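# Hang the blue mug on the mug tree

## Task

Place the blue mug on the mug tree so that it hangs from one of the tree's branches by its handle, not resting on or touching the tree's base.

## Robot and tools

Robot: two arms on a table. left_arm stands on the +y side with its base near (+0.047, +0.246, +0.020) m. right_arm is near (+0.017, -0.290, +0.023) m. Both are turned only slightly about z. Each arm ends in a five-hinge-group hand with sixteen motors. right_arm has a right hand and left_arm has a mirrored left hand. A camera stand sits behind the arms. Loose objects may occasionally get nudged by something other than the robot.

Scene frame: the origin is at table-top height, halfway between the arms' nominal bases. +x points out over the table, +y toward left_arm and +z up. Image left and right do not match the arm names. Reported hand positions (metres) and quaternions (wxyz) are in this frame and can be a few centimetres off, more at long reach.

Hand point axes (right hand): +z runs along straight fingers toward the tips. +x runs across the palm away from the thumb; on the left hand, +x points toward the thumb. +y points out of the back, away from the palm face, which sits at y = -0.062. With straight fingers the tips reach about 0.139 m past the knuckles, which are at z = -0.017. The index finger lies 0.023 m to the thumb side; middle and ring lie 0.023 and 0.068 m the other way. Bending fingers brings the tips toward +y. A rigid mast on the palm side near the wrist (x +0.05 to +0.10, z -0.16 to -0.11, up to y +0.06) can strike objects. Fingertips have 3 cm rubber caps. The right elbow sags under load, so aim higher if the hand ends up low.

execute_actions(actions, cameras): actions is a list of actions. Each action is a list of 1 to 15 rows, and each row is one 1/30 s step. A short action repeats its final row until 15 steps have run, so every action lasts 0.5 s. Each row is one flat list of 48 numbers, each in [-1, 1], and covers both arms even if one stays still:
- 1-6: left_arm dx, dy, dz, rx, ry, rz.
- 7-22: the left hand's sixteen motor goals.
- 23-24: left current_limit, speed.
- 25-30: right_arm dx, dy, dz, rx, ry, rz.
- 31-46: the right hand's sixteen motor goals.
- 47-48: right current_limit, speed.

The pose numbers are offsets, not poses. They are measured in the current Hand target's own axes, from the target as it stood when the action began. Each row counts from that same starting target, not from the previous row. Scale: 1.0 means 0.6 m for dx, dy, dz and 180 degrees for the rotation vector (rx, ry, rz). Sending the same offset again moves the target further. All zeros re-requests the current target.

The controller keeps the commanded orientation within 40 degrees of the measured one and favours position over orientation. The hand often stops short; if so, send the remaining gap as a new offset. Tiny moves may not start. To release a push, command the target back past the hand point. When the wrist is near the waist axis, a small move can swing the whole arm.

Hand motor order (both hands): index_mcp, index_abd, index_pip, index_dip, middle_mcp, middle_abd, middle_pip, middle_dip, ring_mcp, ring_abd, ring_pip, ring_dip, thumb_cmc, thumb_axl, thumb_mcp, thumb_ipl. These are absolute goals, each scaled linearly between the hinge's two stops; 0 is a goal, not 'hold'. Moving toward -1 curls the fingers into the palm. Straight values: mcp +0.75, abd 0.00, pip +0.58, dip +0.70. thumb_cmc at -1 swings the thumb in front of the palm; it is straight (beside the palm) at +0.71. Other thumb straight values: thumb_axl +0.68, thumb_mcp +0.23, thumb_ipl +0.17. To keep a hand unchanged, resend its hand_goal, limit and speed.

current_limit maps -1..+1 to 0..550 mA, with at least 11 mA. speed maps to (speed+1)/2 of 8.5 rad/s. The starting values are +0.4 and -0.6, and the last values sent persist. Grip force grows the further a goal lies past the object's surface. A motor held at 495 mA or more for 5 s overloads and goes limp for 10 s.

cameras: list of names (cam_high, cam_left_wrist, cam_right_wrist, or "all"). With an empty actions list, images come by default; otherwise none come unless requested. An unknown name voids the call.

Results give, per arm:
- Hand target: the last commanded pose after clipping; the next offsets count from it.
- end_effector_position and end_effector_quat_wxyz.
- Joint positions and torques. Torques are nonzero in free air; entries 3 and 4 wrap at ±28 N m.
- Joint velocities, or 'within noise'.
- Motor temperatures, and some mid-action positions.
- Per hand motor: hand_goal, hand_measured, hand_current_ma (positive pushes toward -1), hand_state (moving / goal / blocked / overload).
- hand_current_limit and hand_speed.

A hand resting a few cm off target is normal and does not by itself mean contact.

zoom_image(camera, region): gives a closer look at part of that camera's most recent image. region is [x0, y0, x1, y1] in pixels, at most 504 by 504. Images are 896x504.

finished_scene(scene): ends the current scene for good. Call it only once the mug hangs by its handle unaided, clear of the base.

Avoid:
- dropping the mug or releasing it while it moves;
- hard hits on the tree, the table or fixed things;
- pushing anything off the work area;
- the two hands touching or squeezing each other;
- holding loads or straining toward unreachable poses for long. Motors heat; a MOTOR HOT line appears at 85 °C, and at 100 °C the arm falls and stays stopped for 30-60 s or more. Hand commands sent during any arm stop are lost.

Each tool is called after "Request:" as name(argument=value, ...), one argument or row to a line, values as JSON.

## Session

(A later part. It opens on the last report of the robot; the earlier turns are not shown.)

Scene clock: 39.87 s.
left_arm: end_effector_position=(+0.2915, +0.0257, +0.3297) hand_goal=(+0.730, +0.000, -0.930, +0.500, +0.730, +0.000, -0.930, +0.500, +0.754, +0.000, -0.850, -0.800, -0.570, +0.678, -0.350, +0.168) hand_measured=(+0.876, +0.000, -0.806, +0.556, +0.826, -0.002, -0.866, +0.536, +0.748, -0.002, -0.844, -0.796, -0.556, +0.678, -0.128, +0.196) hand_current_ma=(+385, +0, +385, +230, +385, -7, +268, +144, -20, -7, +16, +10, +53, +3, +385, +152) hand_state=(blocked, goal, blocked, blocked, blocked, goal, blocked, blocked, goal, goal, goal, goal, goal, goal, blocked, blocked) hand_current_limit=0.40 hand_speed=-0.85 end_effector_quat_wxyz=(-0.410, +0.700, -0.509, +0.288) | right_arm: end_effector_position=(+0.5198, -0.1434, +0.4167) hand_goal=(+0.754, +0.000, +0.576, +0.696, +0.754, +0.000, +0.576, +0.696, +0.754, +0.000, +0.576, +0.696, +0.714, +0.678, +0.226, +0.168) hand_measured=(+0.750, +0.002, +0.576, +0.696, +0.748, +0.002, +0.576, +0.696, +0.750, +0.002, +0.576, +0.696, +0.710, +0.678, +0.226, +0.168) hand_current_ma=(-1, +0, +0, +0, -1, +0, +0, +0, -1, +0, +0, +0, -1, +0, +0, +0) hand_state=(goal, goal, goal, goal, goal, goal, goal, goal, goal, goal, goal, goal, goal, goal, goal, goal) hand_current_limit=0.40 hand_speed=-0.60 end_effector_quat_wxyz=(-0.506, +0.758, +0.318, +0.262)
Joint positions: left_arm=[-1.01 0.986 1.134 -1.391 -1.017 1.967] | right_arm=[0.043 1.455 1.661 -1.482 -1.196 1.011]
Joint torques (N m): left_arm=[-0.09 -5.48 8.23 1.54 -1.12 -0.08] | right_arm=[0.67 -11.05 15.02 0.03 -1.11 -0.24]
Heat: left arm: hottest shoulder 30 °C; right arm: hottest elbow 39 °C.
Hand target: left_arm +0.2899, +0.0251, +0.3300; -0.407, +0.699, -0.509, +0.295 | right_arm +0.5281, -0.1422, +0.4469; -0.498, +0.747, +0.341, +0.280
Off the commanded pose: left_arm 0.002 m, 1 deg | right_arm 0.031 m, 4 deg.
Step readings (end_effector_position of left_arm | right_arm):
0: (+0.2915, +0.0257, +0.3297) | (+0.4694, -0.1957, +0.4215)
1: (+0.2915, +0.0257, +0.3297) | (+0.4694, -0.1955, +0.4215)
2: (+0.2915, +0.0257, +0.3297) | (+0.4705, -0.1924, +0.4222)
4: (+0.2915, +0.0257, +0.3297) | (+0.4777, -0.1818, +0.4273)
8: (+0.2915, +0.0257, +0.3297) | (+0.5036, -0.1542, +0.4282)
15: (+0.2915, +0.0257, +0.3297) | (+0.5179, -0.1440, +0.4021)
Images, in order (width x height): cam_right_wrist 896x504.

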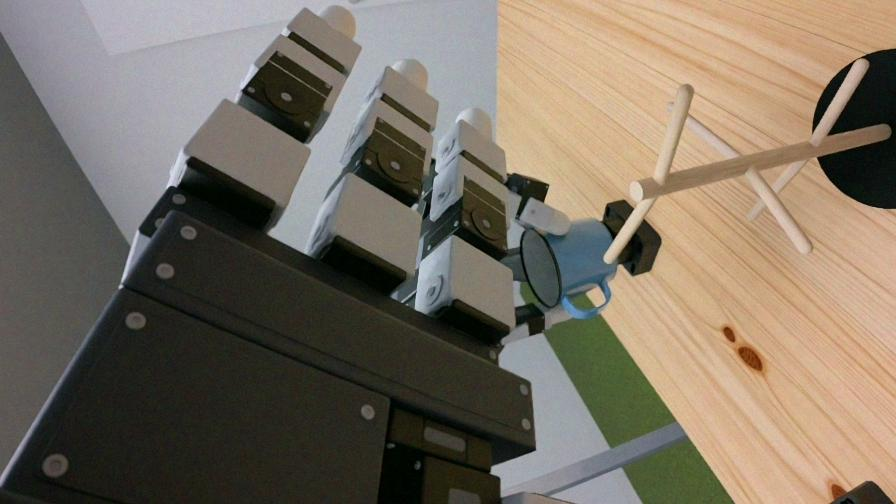

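Request:
execute_actions(
  actions=[
    [[-0.0175,0.0062,0.0162,0,0,0,0.73,0,-0.93,0.5,0.73,0,-0.93,0.5,0.754,0,-0.85,-0.8,-0.571,0.678,-0.35,0.168,0.4,-0.85,0,0,0,0,0,0,0.754,0,0.576,0.696,0.754,0,0.576,0.696,0.754,0,0.576,0.696,0.714,0.678,0.226,0.168,0.4,-0.6]],
  ],
  cameras=["cam_right_wrist"],
)

Request:
zoom_image(
  camera="cam_right_wrist",
  region=[500, 160, 700, 340],
)

Scene clock: 42.23 s.
left_arm: end_effector_position=(+0.2898, +0.0326, +0.3216) hand_goal=(+0.730, +0.000, -0.930, +0.500, +0.730, +0.000, -0.930, +0.500, +0.754, +0.000, -0.850, -0.800, -0.570, +0.678, -0.350, +0.168) hand_measured=(+0.876, +0.000, -0.806, +0.556, +0.826, -0.002, -0.866, +0.536, +0.748, -0.002, -0.844, -0.796, -0.556, +0.678, -0.128, +0.196) hand_current_ma=(+385, +0, +385, +230, +385, -7, +268, +144, -20, -7, +16, +10, +53, +3, +385, +152) hand_state=(blocked, goal, blocked, blocked, blocked, goal, blocked, blocked, goal, goal, goal, goal, goal, goal, blocked, blocked) hand_current_limit=0.40 hand_speed=-0.85 end_effector_quat_wxyz=(-0.407, +0.694, -0.516, +0.292) | right_arm: end_effector_position=(+0.5174, -0.1431, +0.4219) hand_goal=(+0.754, +0.000, +0.576, +0.696, +0.754, +0.000, +0.576, +0.696, +0.754, +0.000, +0.576, +0.696, +0.714, +0.678, +0.226, +0.168) hand_measured=(+0.750, +0.002, +0.576, +0.696, +0.748, +0.002, +0.576, +0.696, +0.750, +0.002, +0.576, +0.696, +0.710, +0.678, +0.226, +0.168) hand_current_ma=(-1, +0, +0, +0, -1, +0, +0, +0, -1, +0, +0, +0, -1, +0, +0, +0) hand_state=(goal, goal, goal, goal, goal, goal, goal, goal, goal, goal, goal, goal, goal, goal, goal, goal) hand_current_limit=0.40 hand_speed=-0.60 end_effector_quat_wxyz=(-0.505, +0.756, +0.324, +0.261)
Joint positions: left_arm=[-0.998 0.95 1.088 -1.334 -1.006 2.024] | right_arm=[0.043 1.459 1.681 -1.522 -1.196 0.978]
Joint torques (N m): left_arm=[1.49 -5.07 8.39 1.61 -1.09 -0.09] | right_arm=[0.5 -10.23 15.38 -0.09 -1.19 -0.21]
Motor temperatures (°C): left_arm=[24 30 30 22 23 24] | right_arm=[29 35 40 25 25 23]
Heat: left arm: hottest shoulder 30 °C; right arm: hottest elbow 40 °C.
Hand target: left_arm +0.2931, +0.0370, +0.3222; -0.407, +0.699, -0.509, +0.295 | right_arm +0.5282, -0.1422, +0.4469; -0.498, +0.747, +0.341, +0.280
Off the commanded pose: left_arm 0.006 m, 1 deg | right_arm 0.027 m, 3 deg.
Step readings (end_effector_position of left_arm | right_arm):
0: (+0.2915, +0.0257, +0.3297) | (+0.5198, -0.1434, +0.4167)
1: (+0.2915, +0.0257, +0.3296) | (+0.5198, -0.1434, +0.4167)
2: (+0.2916, +0.0255, +0.3289) | (+0.5194, -0.1434, +0.4165)
4: (+0.2908, +0.0258, +0.3257) | (+0.5179, -0.1434, +0.4168)
8: (+0.2886, +0.0305, +0.3202) | (+0.5168, -0.1433, +0.4195)
15: (+0.2897, +0.0324, +0.3215) | (+0.5166, -0.1431, +0.4232)
Images, in order (width x height): cam_right_wrist 896x504.

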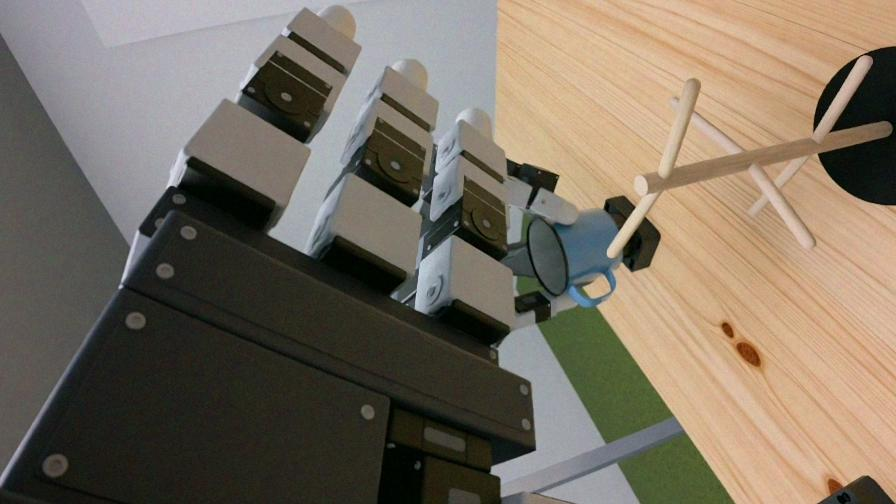

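Scaled by 2.520.

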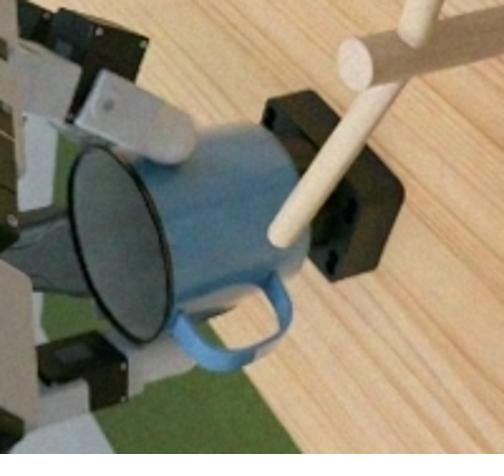

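Request:
execute_actions(
  actions=[],
  cameras=["cam_left_wrist","cam_high"],
)

Request:
zoom_image(
  camera="cam_left_wrist",
  region=[0, 100, 300, 400],
)

Scene clock: 42.60 s.
left_arm: end_effector_position=(+0.2898, +0.0326, +0.3216) hand_goal=(+0.730, +0.000, -0.930, +0.500, +0.730, +0.000, -0.930, +0.500, +0.754, +0.000, -0.850, -0.800, -0.570, +0.678, -0.350, +0.168) hand_measured=(+0.876, +0.000, -0.806, +0.556, +0.826, -0.002, -0.866, +0.536, +0.748, -0.002, -0.844, -0.796, -0.556, +0.678, -0.128, +0.196) hand_current_ma=(+385, +0, +385, +230, +385, -7, +268, +144, -20, -7, +16, +10, +53, +3, +385, +152) hand_state=(blocked, goal, blocked, blocked, blocked, goal, blocked, blocked, goal, goal, goal, goal, goal, goal, blocked, blocked) hand_current_limit=0.40 hand_speed=-0.85 end_effector_quat_wxyz=(-0.407, +0.694, -0.517, +0.292) | right_arm: end_effector_position=(+0.5174, -0.1431, +0.4219) hand_goal=(+0.754, +0.000, +0.576, +0.696, +0.754, +0.000, +0.576, +0.696, +0.754, +0.000, +0.576, +0.696, +0.714, +0.678, +0.226, +0.168) hand_measured=(+0.750, +0.002, +0.576, +0.696, +0.748, +0.002, +0.576, +0.696, +0.750, +0.002, +0.576, +0.696, +0.710, +0.678, +0.226, +0.168) hand_current_ma=(-1, +0, +0, +0, -1, +0, +0, +0, -1, +0, +0, +0, -1, +0, +0, +0) hand_state=(goal, goal, goal, goal, goal, goal, goal, goal, goal, goal, goal, goal, goal, goal, goal, goal) hand_current_limit=0.40 hand_speed=-0.60 end_effector_quat_wxyz=(-0.505, +0.756, +0.324, +0.261)
Joint positions: left_arm=[-0.998 0.95 1.088 -1.334 -1.006 2.024] | right_arm=[0.043 1.459 1.681 -1.522 -1.196 0.978]
Joint velocities: within noise
Joint torques (N m): left_arm=[1.49 -5.07 8.38 1.61 -1.09 -0.08] | right_arm=[0.38 -10.34 15.41 -0.06 -1.18 -0.22]
Motor temperatures (°C): left_arm=[24 30 30 22 23 24] | right_arm=[29 35 40 25 25 23]
Heat: left arm: hottest shoulder 30 °C; right arm: hottest elbow 40 °C.
Hand target: left_arm +0.2931, +0.0370, +0.3222; -0.407, +0.699, -0.509, +0.295 | right_arm +0.5282, -0.1422, +0.4469; -0.498, +0.747, +0.341, +0.280
Off the commanded pose: left_arm 0.005 m, 1 deg | right_arm 0.027 m, 3 deg.
Images, in order (width x height): cam_high 896x504, cam_left_wrist 896x504.

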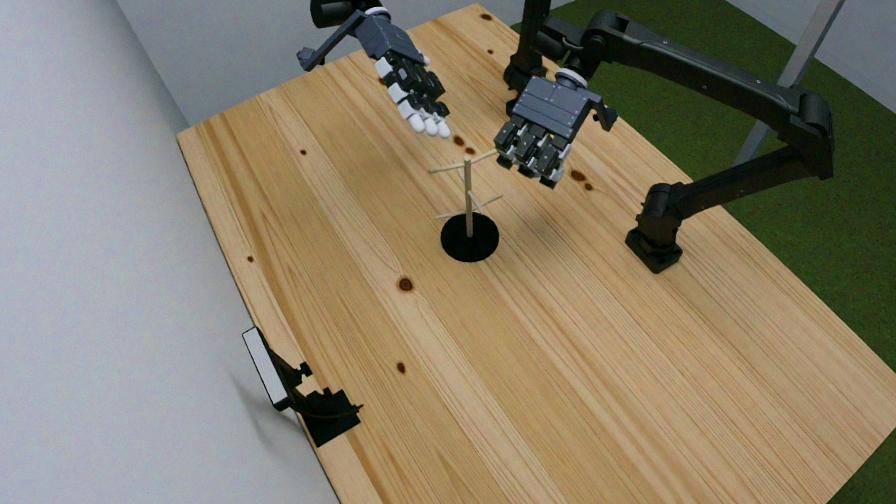

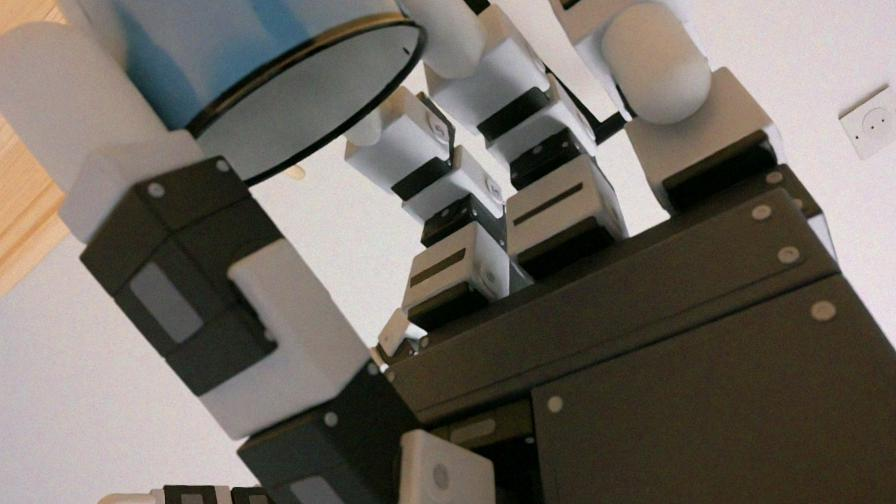

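Scaled by 1.680.

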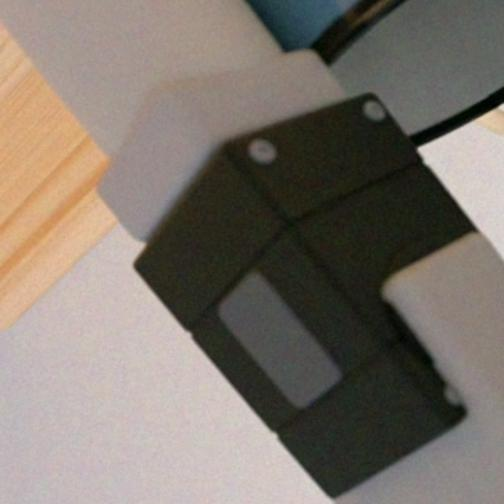

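Request:
execute_actions(
  actions=[
    [[0.0104,-0.0162,0.0284,0,0,0,0.73,0,-0.93,0.5,0.73,0,-0.93,0.5,0.754,0,-0.85,-0.8,-0.571,0.678,-0.35,0.168,0.4,-0.85,0,0,0,0,0,0,0.754,0,0.576,0.696,0.754,0,0.576,0.696,0.754,0,0.576,0.696,0.714,0.678,0.226,0.168,0.4,-0.6]],
  ],
  cameras=["cam_right_wrist"],
)

Request:
zoom_image(
  camera="cam_right_wrist",
  region=[520, 170, 680, 330],
)

Scene clock: 44.90 s.
left_arm: end_effector_position=(+0.3081, +0.0365, +0.3219) hand_goal=(+0.730, +0.000, -0.930, +0.500, +0.730, +0.000, -0.930, +0.500, +0.754, +0.000, -0.850, -0.800, -0.570, +0.678, -0.350, +0.168) hand_measured=(+0.876, +0.000, -0.806, +0.556, +0.826, -0.002, -0.866, +0.536, +0.748, -0.002, -0.844, -0.796, -0.556, +0.678, -0.128, +0.196) hand_current_ma=(+385, +0, +385, +230, +385, -7, +268, +144, -20, -7, +16, +10, +53, +3, +385, +152) hand_state=(blocked, goal, blocked, blocked, blocked, goal, blocked, blocked, goal, goal, goal, goal, goal, goal, blocked, blocked) hand_current_limit=0.40 hand_speed=-0.85 end_effector_quat_wxyz=(-0.410, +0.700, -0.507, +0.290) | right_arm: end_effector_position=(+0.5175, -0.1431, +0.4220) hand_goal=(+0.754, +0.000, +0.576, +0.696, +0.754, +0.000, +0.576, +0.696, +0.754, +0.000, +0.576, +0.696, +0.714, +0.678, +0.226, +0.168) hand_measured=(+0.750, +0.002, +0.576, +0.696, +0.748, +0.002, +0.576, +0.696, +0.750, +0.002, +0.576, +0.696, +0.710, +0.678, +0.226, +0.168) hand_current_ma=(-1, +0, +0, +0, -1, +0, +0, +0, -1, +0, +0, +0, -1, +0, +0, +0) hand_state=(goal, goal, goal, goal, goal, goal, goal, goal, goal, goal, goal, goal, goal, goal, goal, goal) hand_current_limit=0.40 hand_speed=-0.60 end_effector_quat_wxyz=(-0.505, +0.756, +0.325, +0.261)
Joint positions: left_arm=[-0.937 0.959 1.088 -1.263 -0.992 2.091] | right_arm=[0.043 1.459 1.681 -1.522 -1.196 0.977]
Joint torques (N m): left_arm=[1.2 -4.13 9.21 1.74 -1.05 -0.09] | right_arm=[0.38 -10.23 15.39 -0.1 -1.18 -0.22]
Heat: left arm: hottest shoulder 30 °C; right arm: hottest elbow 40 °C.
Hand target: left_arm +0.3137, +0.0371, +0.3221; -0.407, +0.699, -0.509, +0.295 | right_arm +0.5282, -0.1422, +0.4469; -0.498, +0.747, +0.341, +0.280
Off the commanded pose: left_arm 0.006 m, 1 deg | right_arm 0.027 m, 3 deg.
joint sent to its limit (left arm) — joint 6 (wrist roll), upper limit. The joint targets still meet the commanded pose.
Step readings (end_effector_position of left_arm | right_arm):
0: (+0.2898, +0.0326, +0.3216) | (+0.5174, -0.1431, +0.4219)
1: (+0.2899, +0.0326, +0.3216) | (+0.5174, -0.1431, +0.4219)
2: (+0.2907, +0.0322, +0.3217) | (+0.5174, -0.1431, +0.4219)
4: (+0.2956, +0.0318, +0.3225) | (+0.5174, -0.1431, +0.4219)
8: (+0.3051, +0.0359, +0.3238) | (+0.5174, -0.1431, +0.4219)
15: (+0.3080, +0.0365, +0.3221) | (+0.5175, -0.1431, +0.4220)
Images, in order (width x height): cam_right_wrist 896x504.

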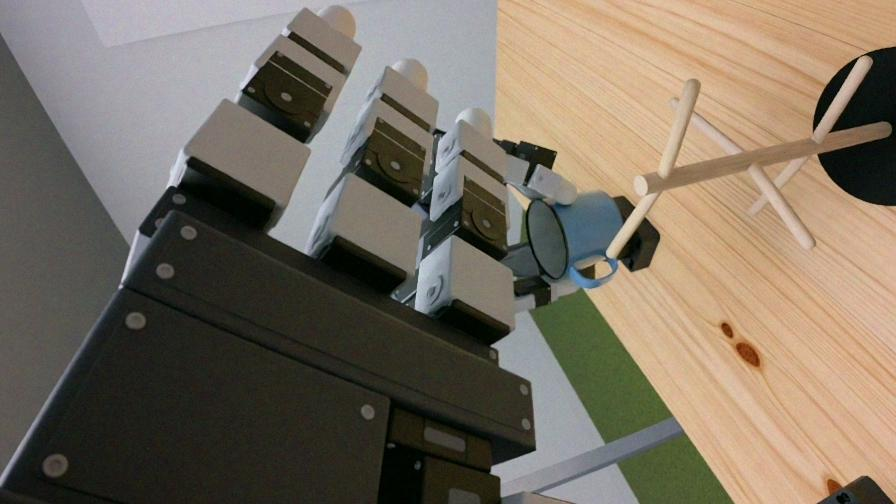

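Scaled by 3.150.

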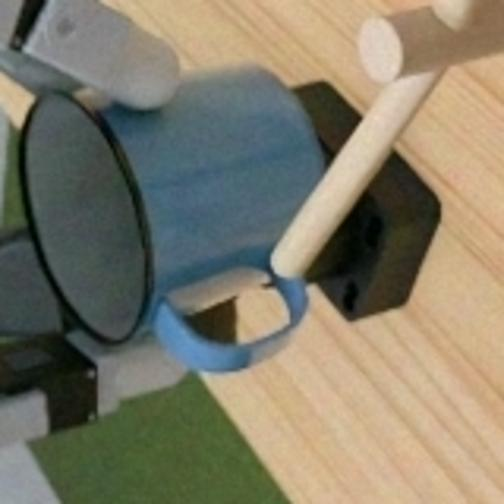

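Request:
execute_actions(
  actions=[
    [[0.0125,-0.0055,0.0197,0,-0.029,-0.0165,0.73,0,-0.93,0.5,0.73,0,-0.93,0.5,0.754,0,-0.85,-0.8,-0.571,0.678,-0.35,0.168,0.4,-0.85,0,0,0,0,0,0,0.754,0,0.576,0.696,0.754,0,0.576,0.696,0.754,0,0.576,0.696,0.714,0.678,0.226,0.168,0.4,-0.6]],
  ],
  cameras=["cam_right_wrist"],
)

Request:
zoom_image(
  camera="cam_right_wrist",
  region=[520, 170, 680, 330],
)

Scene clock: 46.53 s.
left_arm: end_effector_position=(+0.3192, +0.0351, +0.2996) hand_goal=(+0.730, +0.000, -0.930, +0.500, +0.730, +0.000, -0.930, +0.500, +0.754, +0.000, -0.850, -0.800, -0.570, +0.678, -0.350, +0.168) hand_measured=(+0.876, +0.000, -0.806, +0.556, +0.826, -0.002, -0.866, +0.536, +0.748, -0.002, -0.844, -0.796, -0.556, +0.678, -0.128, +0.196) hand_current_ma=(+385, +0, +385, +230, +385, -7, +268, +144, -20, -7, +16, +10, +53, +3, +385, +152) hand_state=(blocked, goal, blocked, blocked, blocked, goal, blocked, blocked, goal, goal, goal, goal, goal, goal, blocked, blocked) hand_current_limit=0.40 hand_speed=-0.85 end_effector_quat_wxyz=(-0.425, +0.715, -0.491, +0.259) | right_arm: end_effector_position=(+0.5175, -0.1431, +0.4220) hand_goal=(+0.754, +0.000, +0.576, +0.696, +0.754, +0.000, +0.576, +0.696, +0.754, +0.000, +0.576, +0.696, +0.714, +0.678, +0.226, +0.168) hand_measured=(+0.750, +0.002, +0.576, +0.696, +0.748, +0.002, +0.576, +0.696, +0.750, +0.002, +0.576, +0.696, +0.710, +0.678, +0.226, +0.168) hand_current_ma=(-1, +0, +0, +0, -1, +0, +0, +0, -1, +0, +0, +0, -1, +0, +0, +0) hand_state=(goal, goal, goal, goal, goal, goal, goal, goal, goal, goal, goal, goal, goal, goal, goal, goal) hand_current_limit=0.40 hand_speed=-0.60 end_effector_quat_wxyz=(-0.505, +0.756, +0.325, +0.261)
Joint positions: left_arm=[-0.919 1.034 1.088 -1.306 -1.011 1.998] | right_arm=[0.043 1.459 1.681 -1.522 -1.196 0.977]
Joint torques (N m): left_arm=[1.38 -5.66 12.29 0.58 -1.29 -0.25] | right_arm=[0.5 -10.11 15.42 -0.13 -1.18 -0.22]
Heat: left arm: hottest shoulder 30 °C; right arm: hottest elbow 40 °C.
Hand target: left_arm +0.3273, +0.0336, +0.3190; -0.422, +0.724, -0.472, +0.273 | right_arm +0.5282, -0.1422, +0.4469; -0.498, +0.747, +0.341, +0.280
Off the commanded pose: left_arm 0.021 m, 3 deg | right_arm 0.027 m, 3 deg.
Step readings (end_effector_position of left_arm | right_arm):
0: (+0.3080, +0.0366, +0.3219) | (+0.5175, -0.1431, +0.4220)
1: (+0.3081, +0.0365, +0.3218) | (+0.5175, -0.1431, +0.4220)
2: (+0.3088, +0.0366, +0.3215) | (+0.5175, -0.1431, +0.4220)
4: (+0.3117, +0.0371, +0.3184) | (+0.5175, -0.1431, +0.4220)
8: (+0.3170, +0.0363, +0.3061) | (+0.5175, -0.1431, +0.4220)
15: (+0.3190, +0.0354, +0.2996) | (+0.5175, -0.1431, +0.4220)
Images, in order (width x height): cam_right_wrist 896x504.

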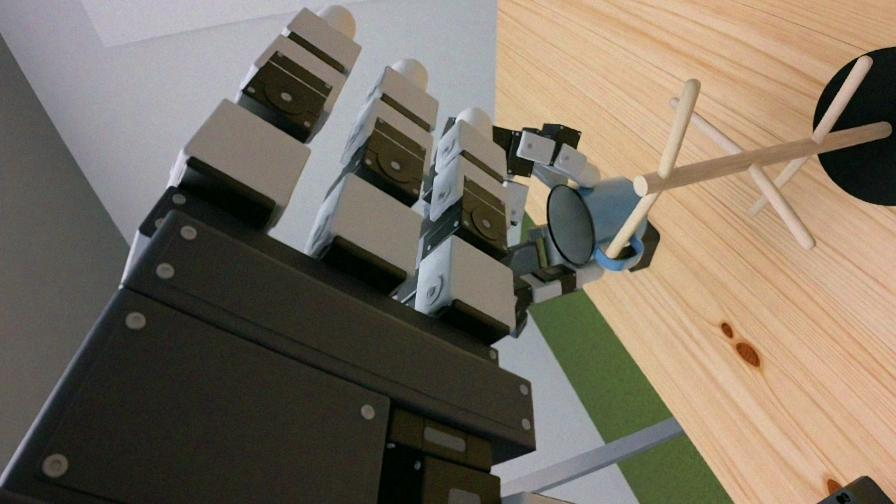

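Scaled by 3.150.

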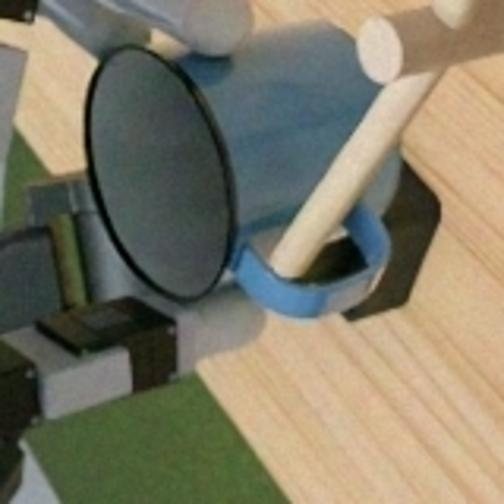

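Request:
execute_actions(
  actions=[
    [[0.0023,-0.0285,-0.024,0,0,0,0.73,0,-0.93,0.5,0.73,0,-0.93,0.5,0.754,0,-0.85,-0.8,-0.571,0.678,-0.35,0.168,0.4,-0.85,0,0,0,0,0,0,0.754,0,0.576,0.696,0.754,0,0.576,0.696,0.754,0,0.576,0.696,0.714,0.678,0.226,0.168,0.4,-0.6]],
  ],
  cameras=["cam_right_wrist"],
)

Request:
zoom_image(
  camera="cam_right_wrist",
  region=[520, 170, 680, 330],
)

Scene clock: 47.87 s.
left_arm: end_effector_position=(+0.3153, +0.0415, +0.3130) hand_goal=(+0.730, +0.000, -0.930, +0.500, +0.730, +0.000, -0.930, +0.500, +0.754, +0.000, -0.850, -0.800, -0.570, +0.678, -0.350, +0.168) hand_measured=(+0.876, +0.000, -0.806, +0.556, +0.826, -0.002, -0.866, +0.536, +0.748, -0.002, -0.844, -0.796, -0.556, +0.678, -0.128, +0.196) hand_current_ma=(+385, +0, +385, +230, +385, -7, +268, +144, -20, -7, +16, +10, +53, +3, +385, +152) hand_state=(blocked, goal, blocked, blocked, blocked, goal, blocked, blocked, goal, goal, goal, goal, goal, goal, blocked, blocked) hand_current_limit=0.40 hand_speed=-0.85 end_effector_quat_wxyz=(-0.429, +0.717, -0.489, +0.250) | right_arm: end_effector_position=(+0.5175, -0.1431, +0.4220) hand_goal=(+0.754, +0.000, +0.576, +0.696, +0.754, +0.000, +0.576, +0.696, +0.754, +0.000, +0.576, +0.696, +0.714, +0.678, +0.226, +0.168) hand_measured=(+0.750, +0.002, +0.576, +0.696, +0.748, +0.002, +0.576, +0.696, +0.750, +0.002, +0.576, +0.696, +0.710, +0.678, +0.226, +0.168) hand_current_ma=(-1, +0, +0, +0, -1, +0, +0, +0, -1, +0, +0, +0, -1, +0, +0, +0) hand_state=(goal, goal, goal, goal, goal, goal, goal, goal, goal, goal, goal, goal, goal, goal, goal, goal) hand_current_limit=0.40 hand_speed=-0.60 end_effector_quat_wxyz=(-0.505, +0.756, +0.325, +0.261)
Joint positions: left_arm=[-0.919 1.034 1.128 -1.382 -1.015 1.973] | right_arm=[0.043 1.459 1.681 -1.522 -1.196 0.977]
Joint torques (N m): left_arm=[0.32 -4.72 14.32 0.5 -1.31 -0.22] | right_arm=[0.62 -10.34 15.41 -0.09 -1.19 -0.22]
Heat: left arm: hottest elbow 31 °C; right arm: hottest elbow 41 °C.
Hand target: left_arm +0.3241, +0.0308, +0.3410; -0.422, +0.725, -0.472, +0.273 | right_arm +0.5282, -0.1422, +0.4469; -0.498, +0.747, +0.341, +0.280
Off the commanded pose: left_arm 0.031 m, 4 deg | right_arm 0.027 m, 3 deg.
Step readings (end_effector_position of left_arm | right_arm):
0: (+0.3192, +0.0351, +0.2996) | (+0.5175, -0.1431, +0.4220)
1: (+0.3191, +0.0352, +0.2996) | (+0.5175, -0.1431, +0.4220)
2: (+0.3184, +0.0363, +0.2992) | (+0.5175, -0.1431, +0.4220)
4: (+0.3162, +0.0394, +0.2995) | (+0.5175, -0.1431, +0.4220)
8: (+0.3146, +0.0421, +0.3055) | (+0.5175, -0.1431, +0.4220)
15: (+0.3155, +0.0412, +0.3133) | (+0.5175, -0.1431, +0.4220)
Images, in order (width x height): cam_right_wrist 896x504.

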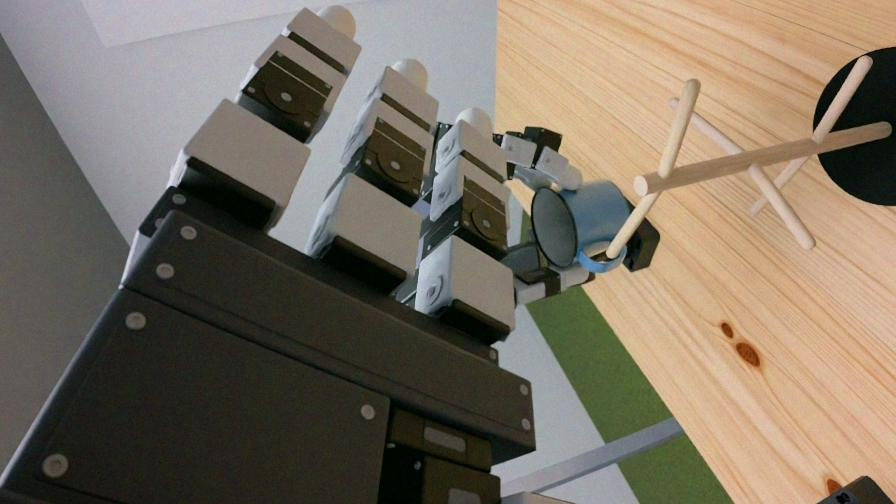

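Scaled by 3.150.

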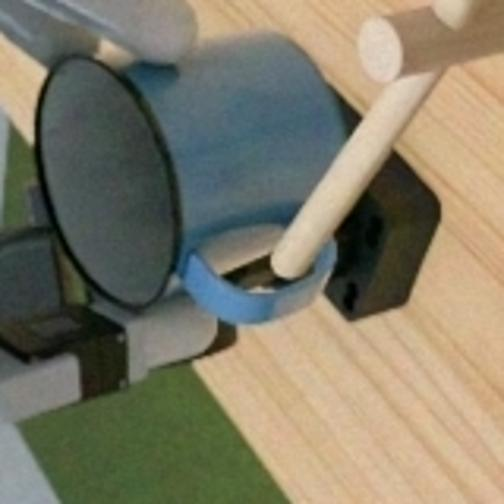

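Request:
execute_actions(
  actions=[
    [[0.0123,-0.0013,-0.0113,0,0,0,0.73,0,-0.93,0.5,0.73,0,-0.93,0.5,0.754,0,-0.85,-0.8,-0.571,0.678,-0.35,0.168,0.4,-0.85,0,0,0,0,0,0,0.754,0,0.576,0.696,0.754,0,0.576,0.696,0.754,0,0.576,0.696,0.714,0.678,0.226,0.168,0.4,-0.6]],
  ],
  cameras=["cam_right_wrist"],
)

Request:
zoom_image(
  camera="cam_right_wrist",
  region=[520, 170, 680, 330],
)

Scene clock: 48.93 s.
left_arm: end_effector_position=(+0.3170, +0.0376, +0.3169) hand_goal=(+0.730, +0.000, -0.930, +0.500, +0.730, +0.000, -0.930, +0.500, +0.754, +0.000, -0.850, -0.800, -0.570, +0.678, -0.350, +0.168) hand_measured=(+0.876, +0.000, -0.806, +0.556, +0.826, -0.002, -0.866, +0.536, +0.748, -0.002, -0.844, -0.796, -0.556, +0.678, -0.128, +0.196) hand_current_ma=(+385, +0, +385, +230, +385, -7, +268, +144, -20, -7, +16, +10, +53, +3, +385, +152) hand_state=(blocked, goal, blocked, blocked, blocked, goal, blocked, blocked, goal, goal, goal, goal, goal, goal, blocked, blocked) hand_current_limit=0.40 hand_speed=-0.85 end_effector_quat_wxyz=(-0.432, +0.721, -0.483, +0.246) | right_arm: end_effector_position=(+0.5175, -0.1431, +0.4220) hand_goal=(+0.754, +0.000, +0.576, +0.696, +0.754, +0.000, +0.576, +0.696, +0.754, +0.000, +0.576, +0.696, +0.714, +0.678, +0.226, +0.168) hand_measured=(+0.750, +0.002, +0.576, +0.696, +0.748, +0.002, +0.576, +0.696, +0.750, +0.002, +0.576, +0.696, +0.710, +0.678, +0.226, +0.168) hand_current_ma=(-1, +0, +0, +0, -1, +0, +0, +0, -1, +0, +0, +0, -1, +0, +0, +0) hand_state=(goal, goal, goal, goal, goal, goal, goal, goal, goal, goal, goal, goal, goal, goal, goal, goal) hand_current_limit=0.40 hand_speed=-0.60 end_effector_quat_wxyz=(-0.505, +0.756, +0.325, +0.261)
Joint positions: left_arm=[-0.924 1.058 1.156 -1.421 -1.021 1.932] | right_arm=[0.043 1.459 1.681 -1.522 -1.196 0.977]
Joint torques (N m): left_arm=[-1.03 -4.95 14.38 0.43 -1.34 -0.24] | right_arm=[0.62 -10.11 15.32 -0.1 -1.17 -0.23]
Heat: left arm: hottest elbow 31 °C; right arm: hottest elbow 41 °C.
Hand target: left_arm +0.3221, +0.0218, +0.3451; -0.422, +0.724, -0.472, +0.273 | right_arm +0.5282, -0.1422, +0.4469; -0.498, +0.747, +0.341, +0.280
Off the commanded pose: left_arm 0.033 m, 4 deg | right_arm 0.027 m, 3 deg.
Step readings (end_effector_position of left_arm | right_arm):
0: (+0.3153, +0.0415, +0.3130) | (+0.5175, -0.1431, +0.4220)
1: (+0.3154, +0.0414, +0.3131) | (+0.5175, -0.1431, +0.4220)
2: (+0.3153, +0.0416, +0.3132) | (+0.5175, -0.1431, +0.4220)
4: (+0.3155, +0.0417, +0.3139) | (+0.5175, -0.1431, +0.4220)
8: (+0.3172, +0.0390, +0.3162) | (+0.5175, -0.1431, +0.4220)
15: (+0.3169, +0.0377, +0.3164) | (+0.5175, -0.1431, +0.4220)
Images, in order (width x height): cam_right_wrist 896x504.

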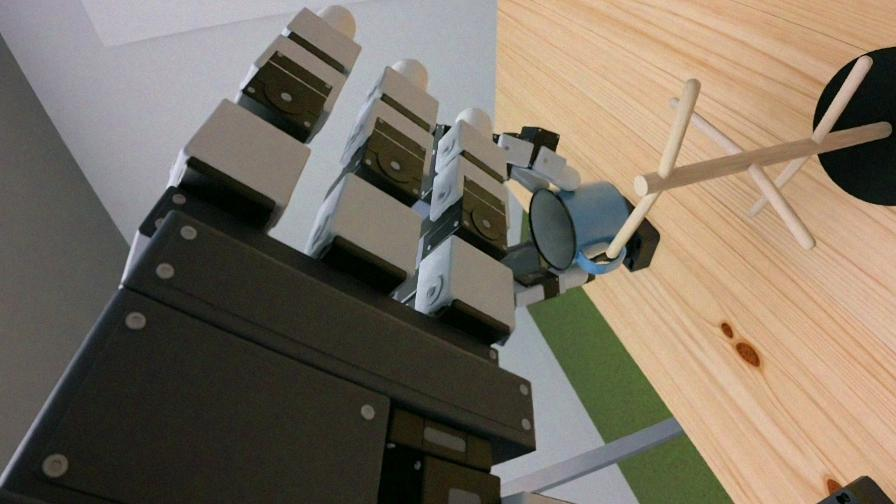

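Scaled by 3.150.

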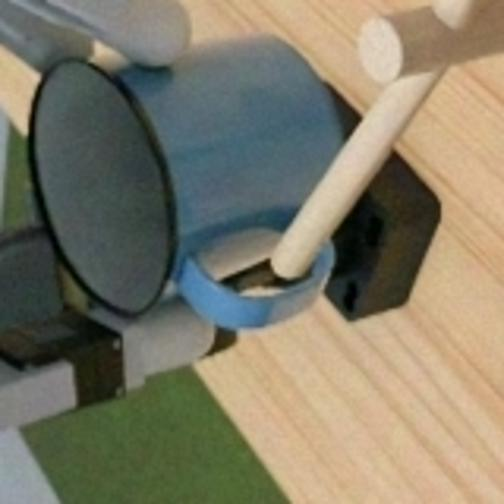

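Request:
execute_actions(
  actions=[
    [[0.0157,0.0042,-0.014,0,0,0,0.73,0,-0.93,0.5,0.73,0,-0.93,0.5,0.754,0,-0.85,-0.8,-0.571,0.678,-0.35,0.168,0.4,-0.85,0,0,0,0,0,0,0.754,0,0.576,0.696,0.754,0,0.576,0.696,0.754,0,0.576,0.696,0.714,0.678,0.226,0.168,0.4,-0.6]],
  ],
  cameras=["cam_right_wrist"],
)

Request:
zoom_image(
  camera="cam_right_wrist",
  region=[520, 170, 680, 330],
)

Scene clock: 50.13 s.
left_arm: end_effector_position=(+0.3131, +0.0249, +0.3194) hand_goal=(+0.730, +0.000, -0.930, +0.500, +0.730, +0.000, -0.930, +0.500, +0.754, +0.000, -0.850, -0.800, -0.570, +0.678, -0.350, +0.168) hand_measured=(+0.876, +0.000, -0.806, +0.556, +0.826, -0.002, -0.866, +0.536, +0.748, -0.002, -0.844, -0.796, -0.556, +0.678, -0.128, +0.196) hand_current_ma=(+385, +0, +385, +230, +385, -7, +268, +144, -20, -7, +16, +10, +53, +3, +385, +152) hand_state=(blocked, goal, blocked, blocked, blocked, goal, blocked, blocked, goal, goal, goal, goal, goal, goal, blocked, blocked) hand_current_limit=0.40 hand_speed=-0.85 end_effector_quat_wxyz=(-0.432, +0.720, -0.484, +0.246) | right_arm: end_effector_position=(+0.5175, -0.1431, +0.4220) hand_goal=(+0.754, +0.000, +0.576, +0.696, +0.754, +0.000, +0.576, +0.696, +0.754, +0.000, +0.576, +0.696, +0.714, +0.678, +0.226, +0.168) hand_measured=(+0.750, +0.002, +0.576, +0.696, +0.748, +0.002, +0.576, +0.696, +0.750, +0.002, +0.576, +0.696, +0.710, +0.678, +0.226, +0.168) hand_current_ma=(-1, +0, +0, +0, -1, +0, +0, +0, -1, +0, +0, +0, -1, +0, +0, +0) hand_state=(goal, goal, goal, goal, goal, goal, goal, goal, goal, goal, goal, goal, goal, goal, goal, goal) hand_current_limit=0.40 hand_speed=-0.60 end_effector_quat_wxyz=(-0.505, +0.756, +0.325, +0.261)
Joint positions: left_arm=[-0.959 1.091 1.186 -1.472 -1.03 1.87] | right_arm=[0.043 1.459 1.681 -1.522 -1.196 0.977]
Joint torques (N m): left_arm=[-0.91 -5.48 14.24 0.38 -1.36 -0.23] | right_arm=[0.62 -10.23 15.35 -0.12 -1.18 -0.22]
Heat: left arm: hottest elbow 31 °C; right arm: hottest elbow 41 °C.
Hand target: left_arm +0.3181, +0.0096, +0.3471; -0.422, +0.725, -0.472, +0.274 | right_arm +0.5282, -0.1422, +0.4469; -0.498, +0.747, +0.341, +0.280
Off the commanded pose: left_arm 0.032 m, 4 deg | right_arm 0.027 m, 3 deg.
Step readings (end_effector_position of left_arm | right_arm):
0: (+0.3170, +0.0376, +0.3169) | (+0.5175, -0.1431, +0.4220)
1: (+0.3169, +0.0375, +0.3168) | (+0.5175, -0.1431, +0.4220)
2: (+0.3167, +0.0374, +0.3172) | (+0.5175, -0.1431, +0.4220)
4: (+0.3155, +0.0357, +0.3179) | (+0.5175, -0.1431, +0.4220)
8: (+0.3136, +0.0276, +0.3193) | (+0.5175, -0.1431, +0.4220)
15: (+0.3128, +0.0251, +0.3185) | (+0.5175, -0.1431, +0.4220)
Images, in order (width x height): cam_right_wrist 896x504.

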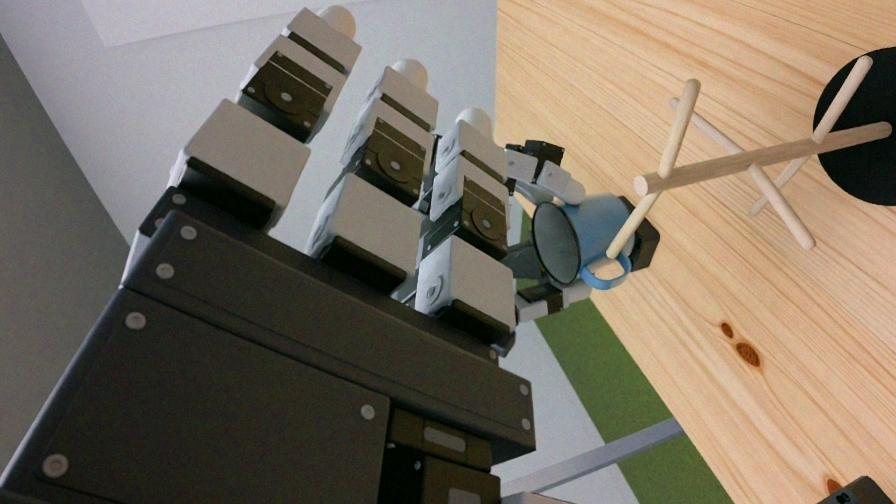

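Scaled by 3.150.

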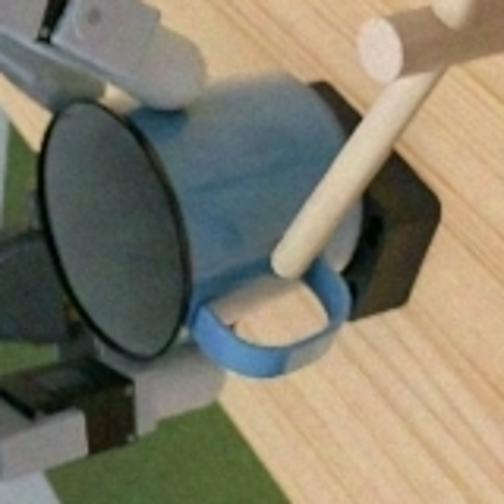

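Request:
execute_actions(
  actions=[
    [[0.0023,-0.0202,0.0252,0,0,0,0.73,0,-0.93,0.5,0.73,0,-0.93,0.5,0.754,0,-0.85,-0.8,-0.571,0.678,-0.35,0.168,0.4,-0.85,0,0,0,0,0,0,0.754,0,0.576,0.696,0.754,0,0.576,0.696,0.754,0,0.576,0.696,0.714,0.678,0.226,0.168,0.4,-0.6]],
  ],
  cameras=["cam_right_wrist"],
)

Request:
zoom_image(
  camera="cam_right_wrist",
  region=[520, 170, 680, 330],
)

Scene clock: 51.40 s.
left_arm: end_effector_position=(+0.3228, +0.0254, +0.3203) hand_goal=(+0.730, +0.000, -0.930, +0.500, +0.730, +0.000, -0.930, +0.500, +0.754, +0.000, -0.850, -0.800, -0.570, +0.678, -0.350, +0.168) hand_measured=(+0.876, +0.000, -0.806, +0.556, +0.826, -0.002, -0.866, +0.536, +0.748, -0.002, -0.844, -0.796, -0.556, +0.678, -0.128, +0.196) hand_current_ma=(+385, +0, +385, +230, +385, -7, +268, +144, -20, -7, +16, +10, +53, +3, +385, +152) hand_state=(blocked, goal, blocked, blocked, blocked, goal, blocked, blocked, goal, goal, goal, goal, goal, goal, blocked, blocked) hand_current_limit=0.40 hand_speed=-0.85 end_effector_quat_wxyz=(-0.432, +0.714, -0.492, +0.247) | right_arm: end_effector_position=(+0.5175, -0.1431, +0.4220) hand_goal=(+0.754, +0.000, +0.576, +0.696, +0.754, +0.000, +0.576, +0.696, +0.754, +0.000, +0.576, +0.696, +0.714, +0.678, +0.226, +0.168) hand_measured=(+0.750, +0.002, +0.576, +0.696, +0.748, +0.002, +0.576, +0.696, +0.750, +0.002, +0.576, +0.696, +0.710, +0.678, +0.226, +0.168) hand_current_ma=(-1, +0, +0, +0, -1, +0, +0, +0, -1, +0, +0, +0, -1, +0, +0, +0) hand_state=(goal, goal, goal, goal, goal, goal, goal, goal, goal, goal, goal, goal, goal, goal, goal, goal) hand_current_limit=0.40 hand_speed=-0.60 end_effector_quat_wxyz=(-0.505, +0.756, +0.325, +0.261)
Joint positions: left_arm=[-0.931 1.091 1.186 -1.407 -1.02 1.957] | right_arm=[0.043 1.459 1.681 -1.522 -1.196 0.977]
Joint torques (N m): left_arm=[1.44 -5.89 14.34 1.35 -1.14 -0.08] | right_arm=[0.44 -10.29 15.43 -0.08 -1.18 -0.23]
Heat: left arm: hottest elbow 32 °C; right arm: hottest elbow 41 °C.
Hand target: left_arm +0.3361, +0.0161, +0.3502; -0.422, +0.725, -0.471, +0.274 | right_arm +0.5282, -0.1422, +0.4469; -0.498, +0.747, +0.341, +0.280
Off the commanded pose: left_arm 0.034 m, 4 deg | right_arm 0.027 m, 3 deg.
Step readings (end_effector_position of left_arm | right_arm):
0: (+0.3131, +0.0249, +0.3194) | (+0.5175, -0.1431, +0.4220)
1: (+0.3131, +0.0249, +0.3194) | (+0.5175, -0.1431, +0.4220)
2: (+0.3131, +0.0248, +0.3194) | (+0.5175, -0.1431, +0.4220)
4: (+0.3144, +0.0236, +0.3198) | (+0.5175, -0.1431, +0.4220)
8: (+0.3197, +0.0235, +0.3204) | (+0.5175, -0.1431, +0.4220)
15: (+0.3230, +0.0254, +0.3204) | (+0.5175, -0.1431, +0.4220)
Images, in order (width x height): cam_right_wrist 896x504.

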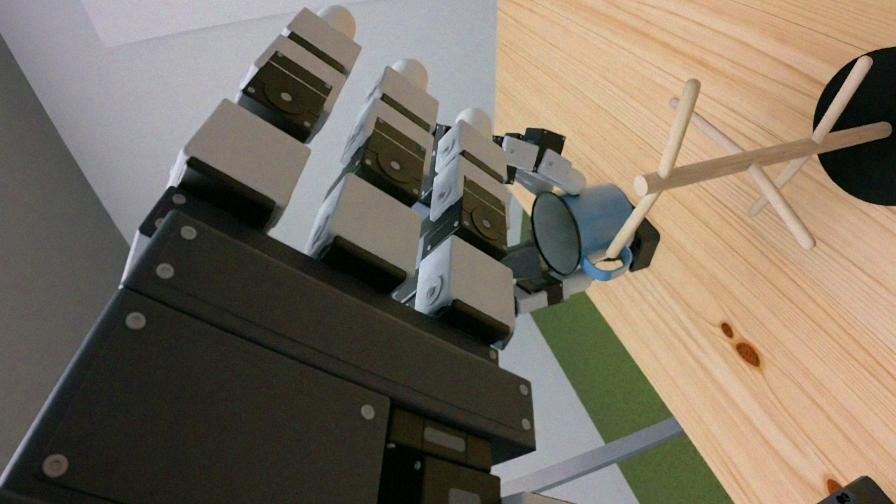

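Scaled by 3.150.

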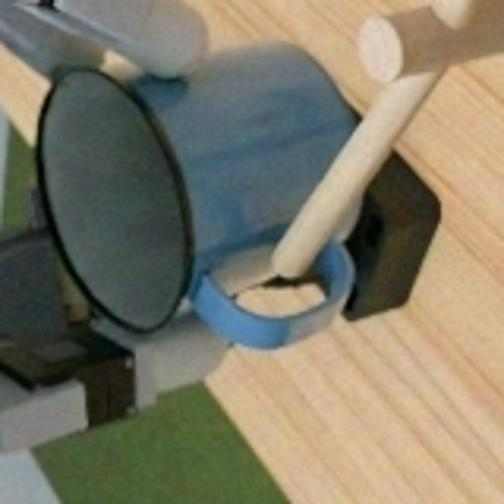

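Request:
execute_actions(
  actions=[
    [[0.0115,-0.0103,0.0145,0,0,0,0.73,0,-0.93,0.5,0.73,0,-0.93,0.5,0.754,0,-0.85,-0.8,-0.571,0.678,-0.35,0.168,0.4,-0.85,0,0,0,0,0,0,0.754,0,0.576,0.696,0.754,0,0.576,0.696,0.754,0,0.576,0.696,0.714,0.678,0.226,0.168,0.4,-0.6]],
  ],
  cameras=["cam_right_wrist"],
)

Request:
zoom_image(
  camera="cam_right_wrist",
  region=[520, 170, 680, 330],
)

Scene clock: 52.47 s.
left_arm: end_effector_position=(+0.3342, +0.0237, +0.3224) hand_goal=(+0.730, +0.000, -0.930, +0.500, +0.730, +0.000, -0.930, +0.500, +0.754, +0.000, -0.850, -0.800, -0.570, +0.678, -0.350, +0.168) hand_measured=(+0.876, +0.000, -0.806, +0.556, +0.826, -0.002, -0.866, +0.536, +0.748, -0.002, -0.844, -0.796, -0.556, +0.678, -0.128, +0.196) hand_current_ma=(+385, +0, +385, +230, +385, -7, +268, +144, -20, -7, +16, +10, +53, +3, +385, +152) hand_state=(blocked, goal, blocked, blocked, blocked, goal, blocked, blocked, goal, goal, goal, goal, goal, goal, blocked, blocked) hand_current_limit=0.40 hand_speed=-0.85 end_effector_quat_wxyz=(-0.430, +0.715, -0.492, +0.248) | right_arm: end_effector_position=(+0.5175, -0.1431, +0.4220) hand_goal=(+0.754, +0.000, +0.576, +0.696, +0.754, +0.000, +0.576, +0.696, +0.754, +0.000, +0.576, +0.696, +0.714, +0.678, +0.226, +0.168) hand_measured=(+0.750, +0.002, +0.576, +0.696, +0.748, +0.002, +0.576, +0.696, +0.750, +0.002, +0.576, +0.696, +0.710, +0.678, +0.226, +0.168) hand_current_ma=(-1, +0, +0, +0, -1, +0, +0, +0, -1, +0, +0, +0, -1, +0, +0, +0) hand_state=(goal, goal, goal, goal, goal, goal, goal, goal, goal, goal, goal, goal, goal, goal, goal, goal) hand_current_limit=0.40 hand_speed=-0.60 end_effector_quat_wxyz=(-0.505, +0.756, +0.325, +0.261)
Joint positions: left_arm=[-0.902 1.102 1.197 -1.36 -1.01 2.009] | right_arm=[0.043 1.459 1.681 -1.522 -1.196 0.977]
Joint torques (N m): left_arm=[1.38 -5.71 14.39 1.46 -1.11 -0.07] | right_arm=[0.56 -10.23 15.43 -0.08 -1.19 -0.22]
Heat: left arm: hottest elbow 32 °C; right arm: hottest elbow 41 °C.
Hand target: left_arm +0.3486, +0.0142, +0.3511; -0.422, +0.724, -0.472, +0.273 | right_arm +0.5282, -0.1422, +0.4469; -0.498, +0.747, +0.341, +0.280
Off the commanded pose: left_arm 0.034 m, 4 deg | right_arm 0.027 m, 3 deg.
Step readings (end_effector_position of left_arm | right_arm):
0: (+0.3227, +0.0254, +0.3203) | (+0.5175, -0.1431, +0.4220)
1: (+0.3228, +0.0254, +0.3203) | (+0.5175, -0.1431, +0.4220)
2: (+0.3234, +0.0254, +0.3203) | (+0.5175, -0.1431, +0.4220)
4: (+0.3257, +0.0244, +0.3208) | (+0.5175, -0.1431, +0.4220)
8: (+0.3322, +0.0235, +0.3226) | (+0.5175, -0.1431, +0.4220)
15: (+0.3344, +0.0236, +0.3224) | (+0.5175, -0.1431, +0.4220)
Images, in order (width x height): cam_right_wrist 896x504.

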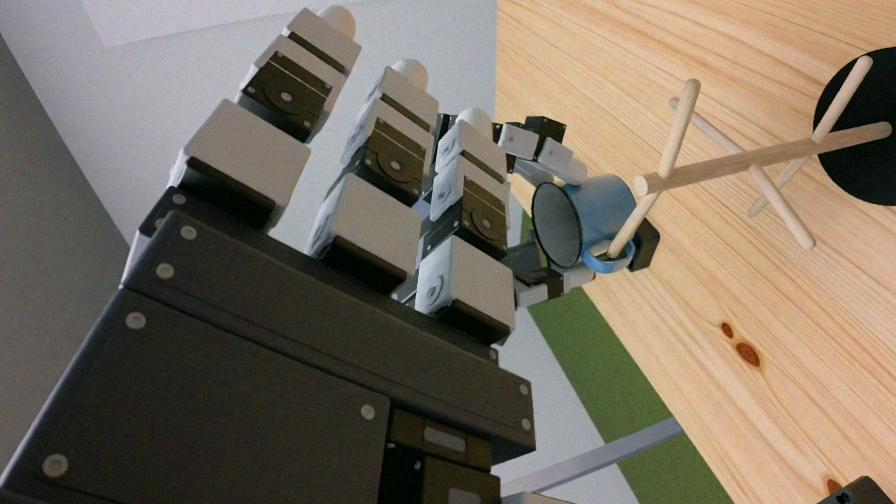

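Scaled by 3.150.

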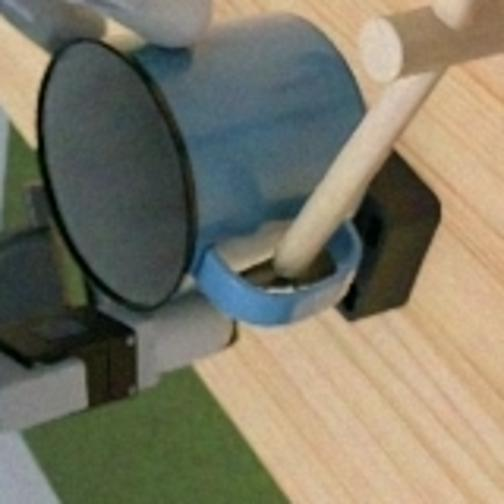

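Request:
execute_actions(
  actions=[
    [[0.018,-0.0095,0.02,0,-0.0193,-0.011,0.73,0,-0.93,0.5,0.73,0,-0.93,0.5,0.754,0,-0.85,-0.8,-0.571,0.678,-0.35,0.168,0.4,-0.85,0,0,0,0,0,0,0.754,0,0.576,0.696,0.754,0,0.576,0.696,0.754,0,0.576,0.696,0.714,0.678,0.226,0.168,0.4,-0.6]],
  ],
  cameras=["cam_right_wrist"],
)

Request:
zoom_image(
  camera="cam_right_wrist",
  region=[520, 170, 680, 330],
)

Scene clock: 53.73 s.
left_arm: end_effector_position=(+0.3523, +0.0158, +0.3209) hand_goal=(+0.730, +0.000, -0.930, +0.500, +0.730, +0.000, -0.930, +0.500, +0.754, +0.000, -0.850, -0.800, -0.570, +0.678, -0.350, +0.168) hand_measured=(+0.876, +0.000, -0.806, +0.556, +0.826, -0.002, -0.866, +0.536, +0.748, -0.002, -0.844, -0.796, -0.556, +0.678, -0.128, +0.196) hand_current_ma=(+385, +0, +385, +230, +385, -7, +268, +144, -20, -7, +16, +10, +53, +3, +385, +152) hand_state=(blocked, goal, blocked, blocked, blocked, goal, blocked, blocked, goal, goal, goal, goal, goal, goal, blocked, blocked) hand_current_limit=0.40 hand_speed=-0.85 end_effector_quat_wxyz=(-0.438, +0.729, -0.470, +0.236) | right_arm: end_effector_position=(+0.5175, -0.1431, +0.4220) hand_goal=(+0.754, +0.000, +0.576, +0.696, +0.754, +0.000, +0.576, +0.696, +0.754, +0.000, +0.576, +0.696, +0.714, +0.678, +0.226, +0.168) hand_measured=(+0.750, +0.002, +0.576, +0.696, +0.748, +0.002, +0.576, +0.696, +0.750, +0.002, +0.576, +0.696, +0.710, +0.678, +0.226, +0.168) hand_current_ma=(-1, +0, +0, +0, -1, +0, +0, +0, -1, +0, +0, +0, -1, +0, +0, +0) hand_state=(goal, goal, goal, goal, goal, goal, goal, goal, goal, goal, goal, goal, goal, goal, goal, goal) hand_current_limit=0.40 hand_speed=-0.60 end_effector_quat_wxyz=(-0.505, +0.756, +0.325, +0.261)
Joint positions: left_arm=[-0.879 1.172 1.247 -1.393 -1.021 1.944] | right_arm=[0.043 1.459 1.681 -1.522 -1.196 0.977]
Joint torques (N m): left_arm=[1.38 -7 14.37 0.43 -1.3 -0.21] | right_arm=[0.62 -10.17 15.35 -0.08 -1.17 -0.21]
Heat: left arm: hottest elbow 33 °C; right arm: hottest elbow 41 °C.
Hand target: left_arm +0.3651, +0.0096, +0.3501; -0.431, +0.740, -0.446, +0.259 | right_arm +0.5282, -0.1422, +0.4469; -0.498, +0.747, +0.341, +0.280
Off the commanded pose: left_arm 0.032 m, 4 deg | right_arm 0.027 m, 3 deg.
Step readings (end_effector_position of left_arm | right_arm):
0: (+0.3342, +0.0237, +0.3224) | (+0.5175, -0.1431, +0.4220)
1: (+0.3343, +0.0236, +0.3224) | (+0.5175, -0.1431, +0.4220)
2: (+0.3352, +0.0234, +0.3225) | (+0.5175, -0.1431, +0.4220)
4: (+0.3394, +0.0216, +0.3239) | (+0.5175, -0.1431, +0.4220)
8: (+0.3494, +0.0168, +0.3239) | (+0.5175, -0.1431, +0.4220)
15: (+0.3518, +0.0165, +0.3191) | (+0.5175, -0.1431, +0.4220)
Images, in order (width x height): cam_right_wrist 896x504.

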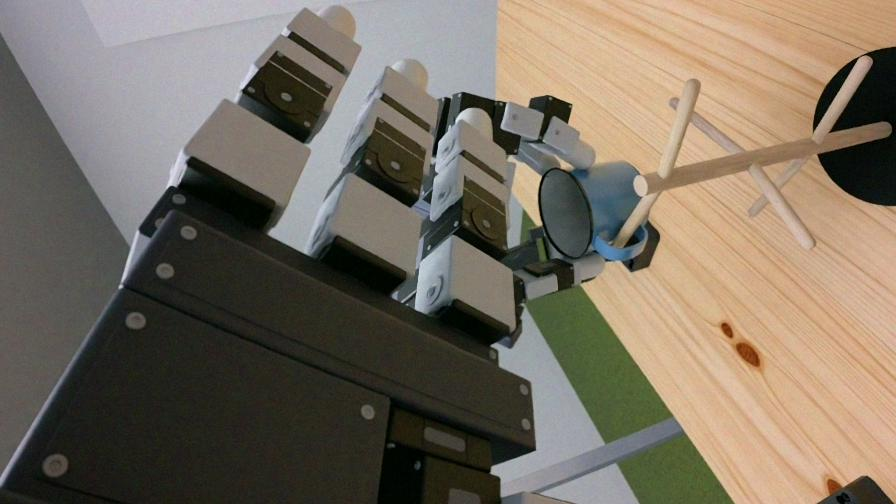

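Scaled by 3.150.

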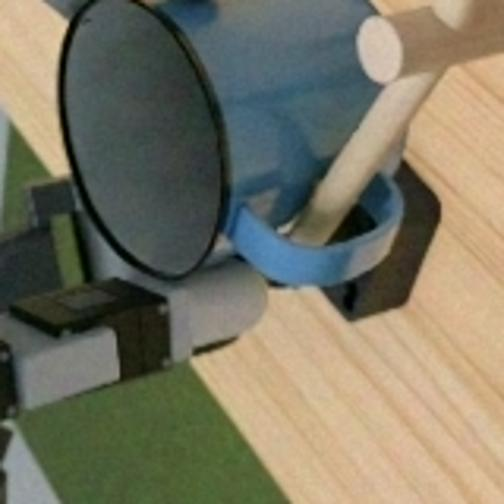

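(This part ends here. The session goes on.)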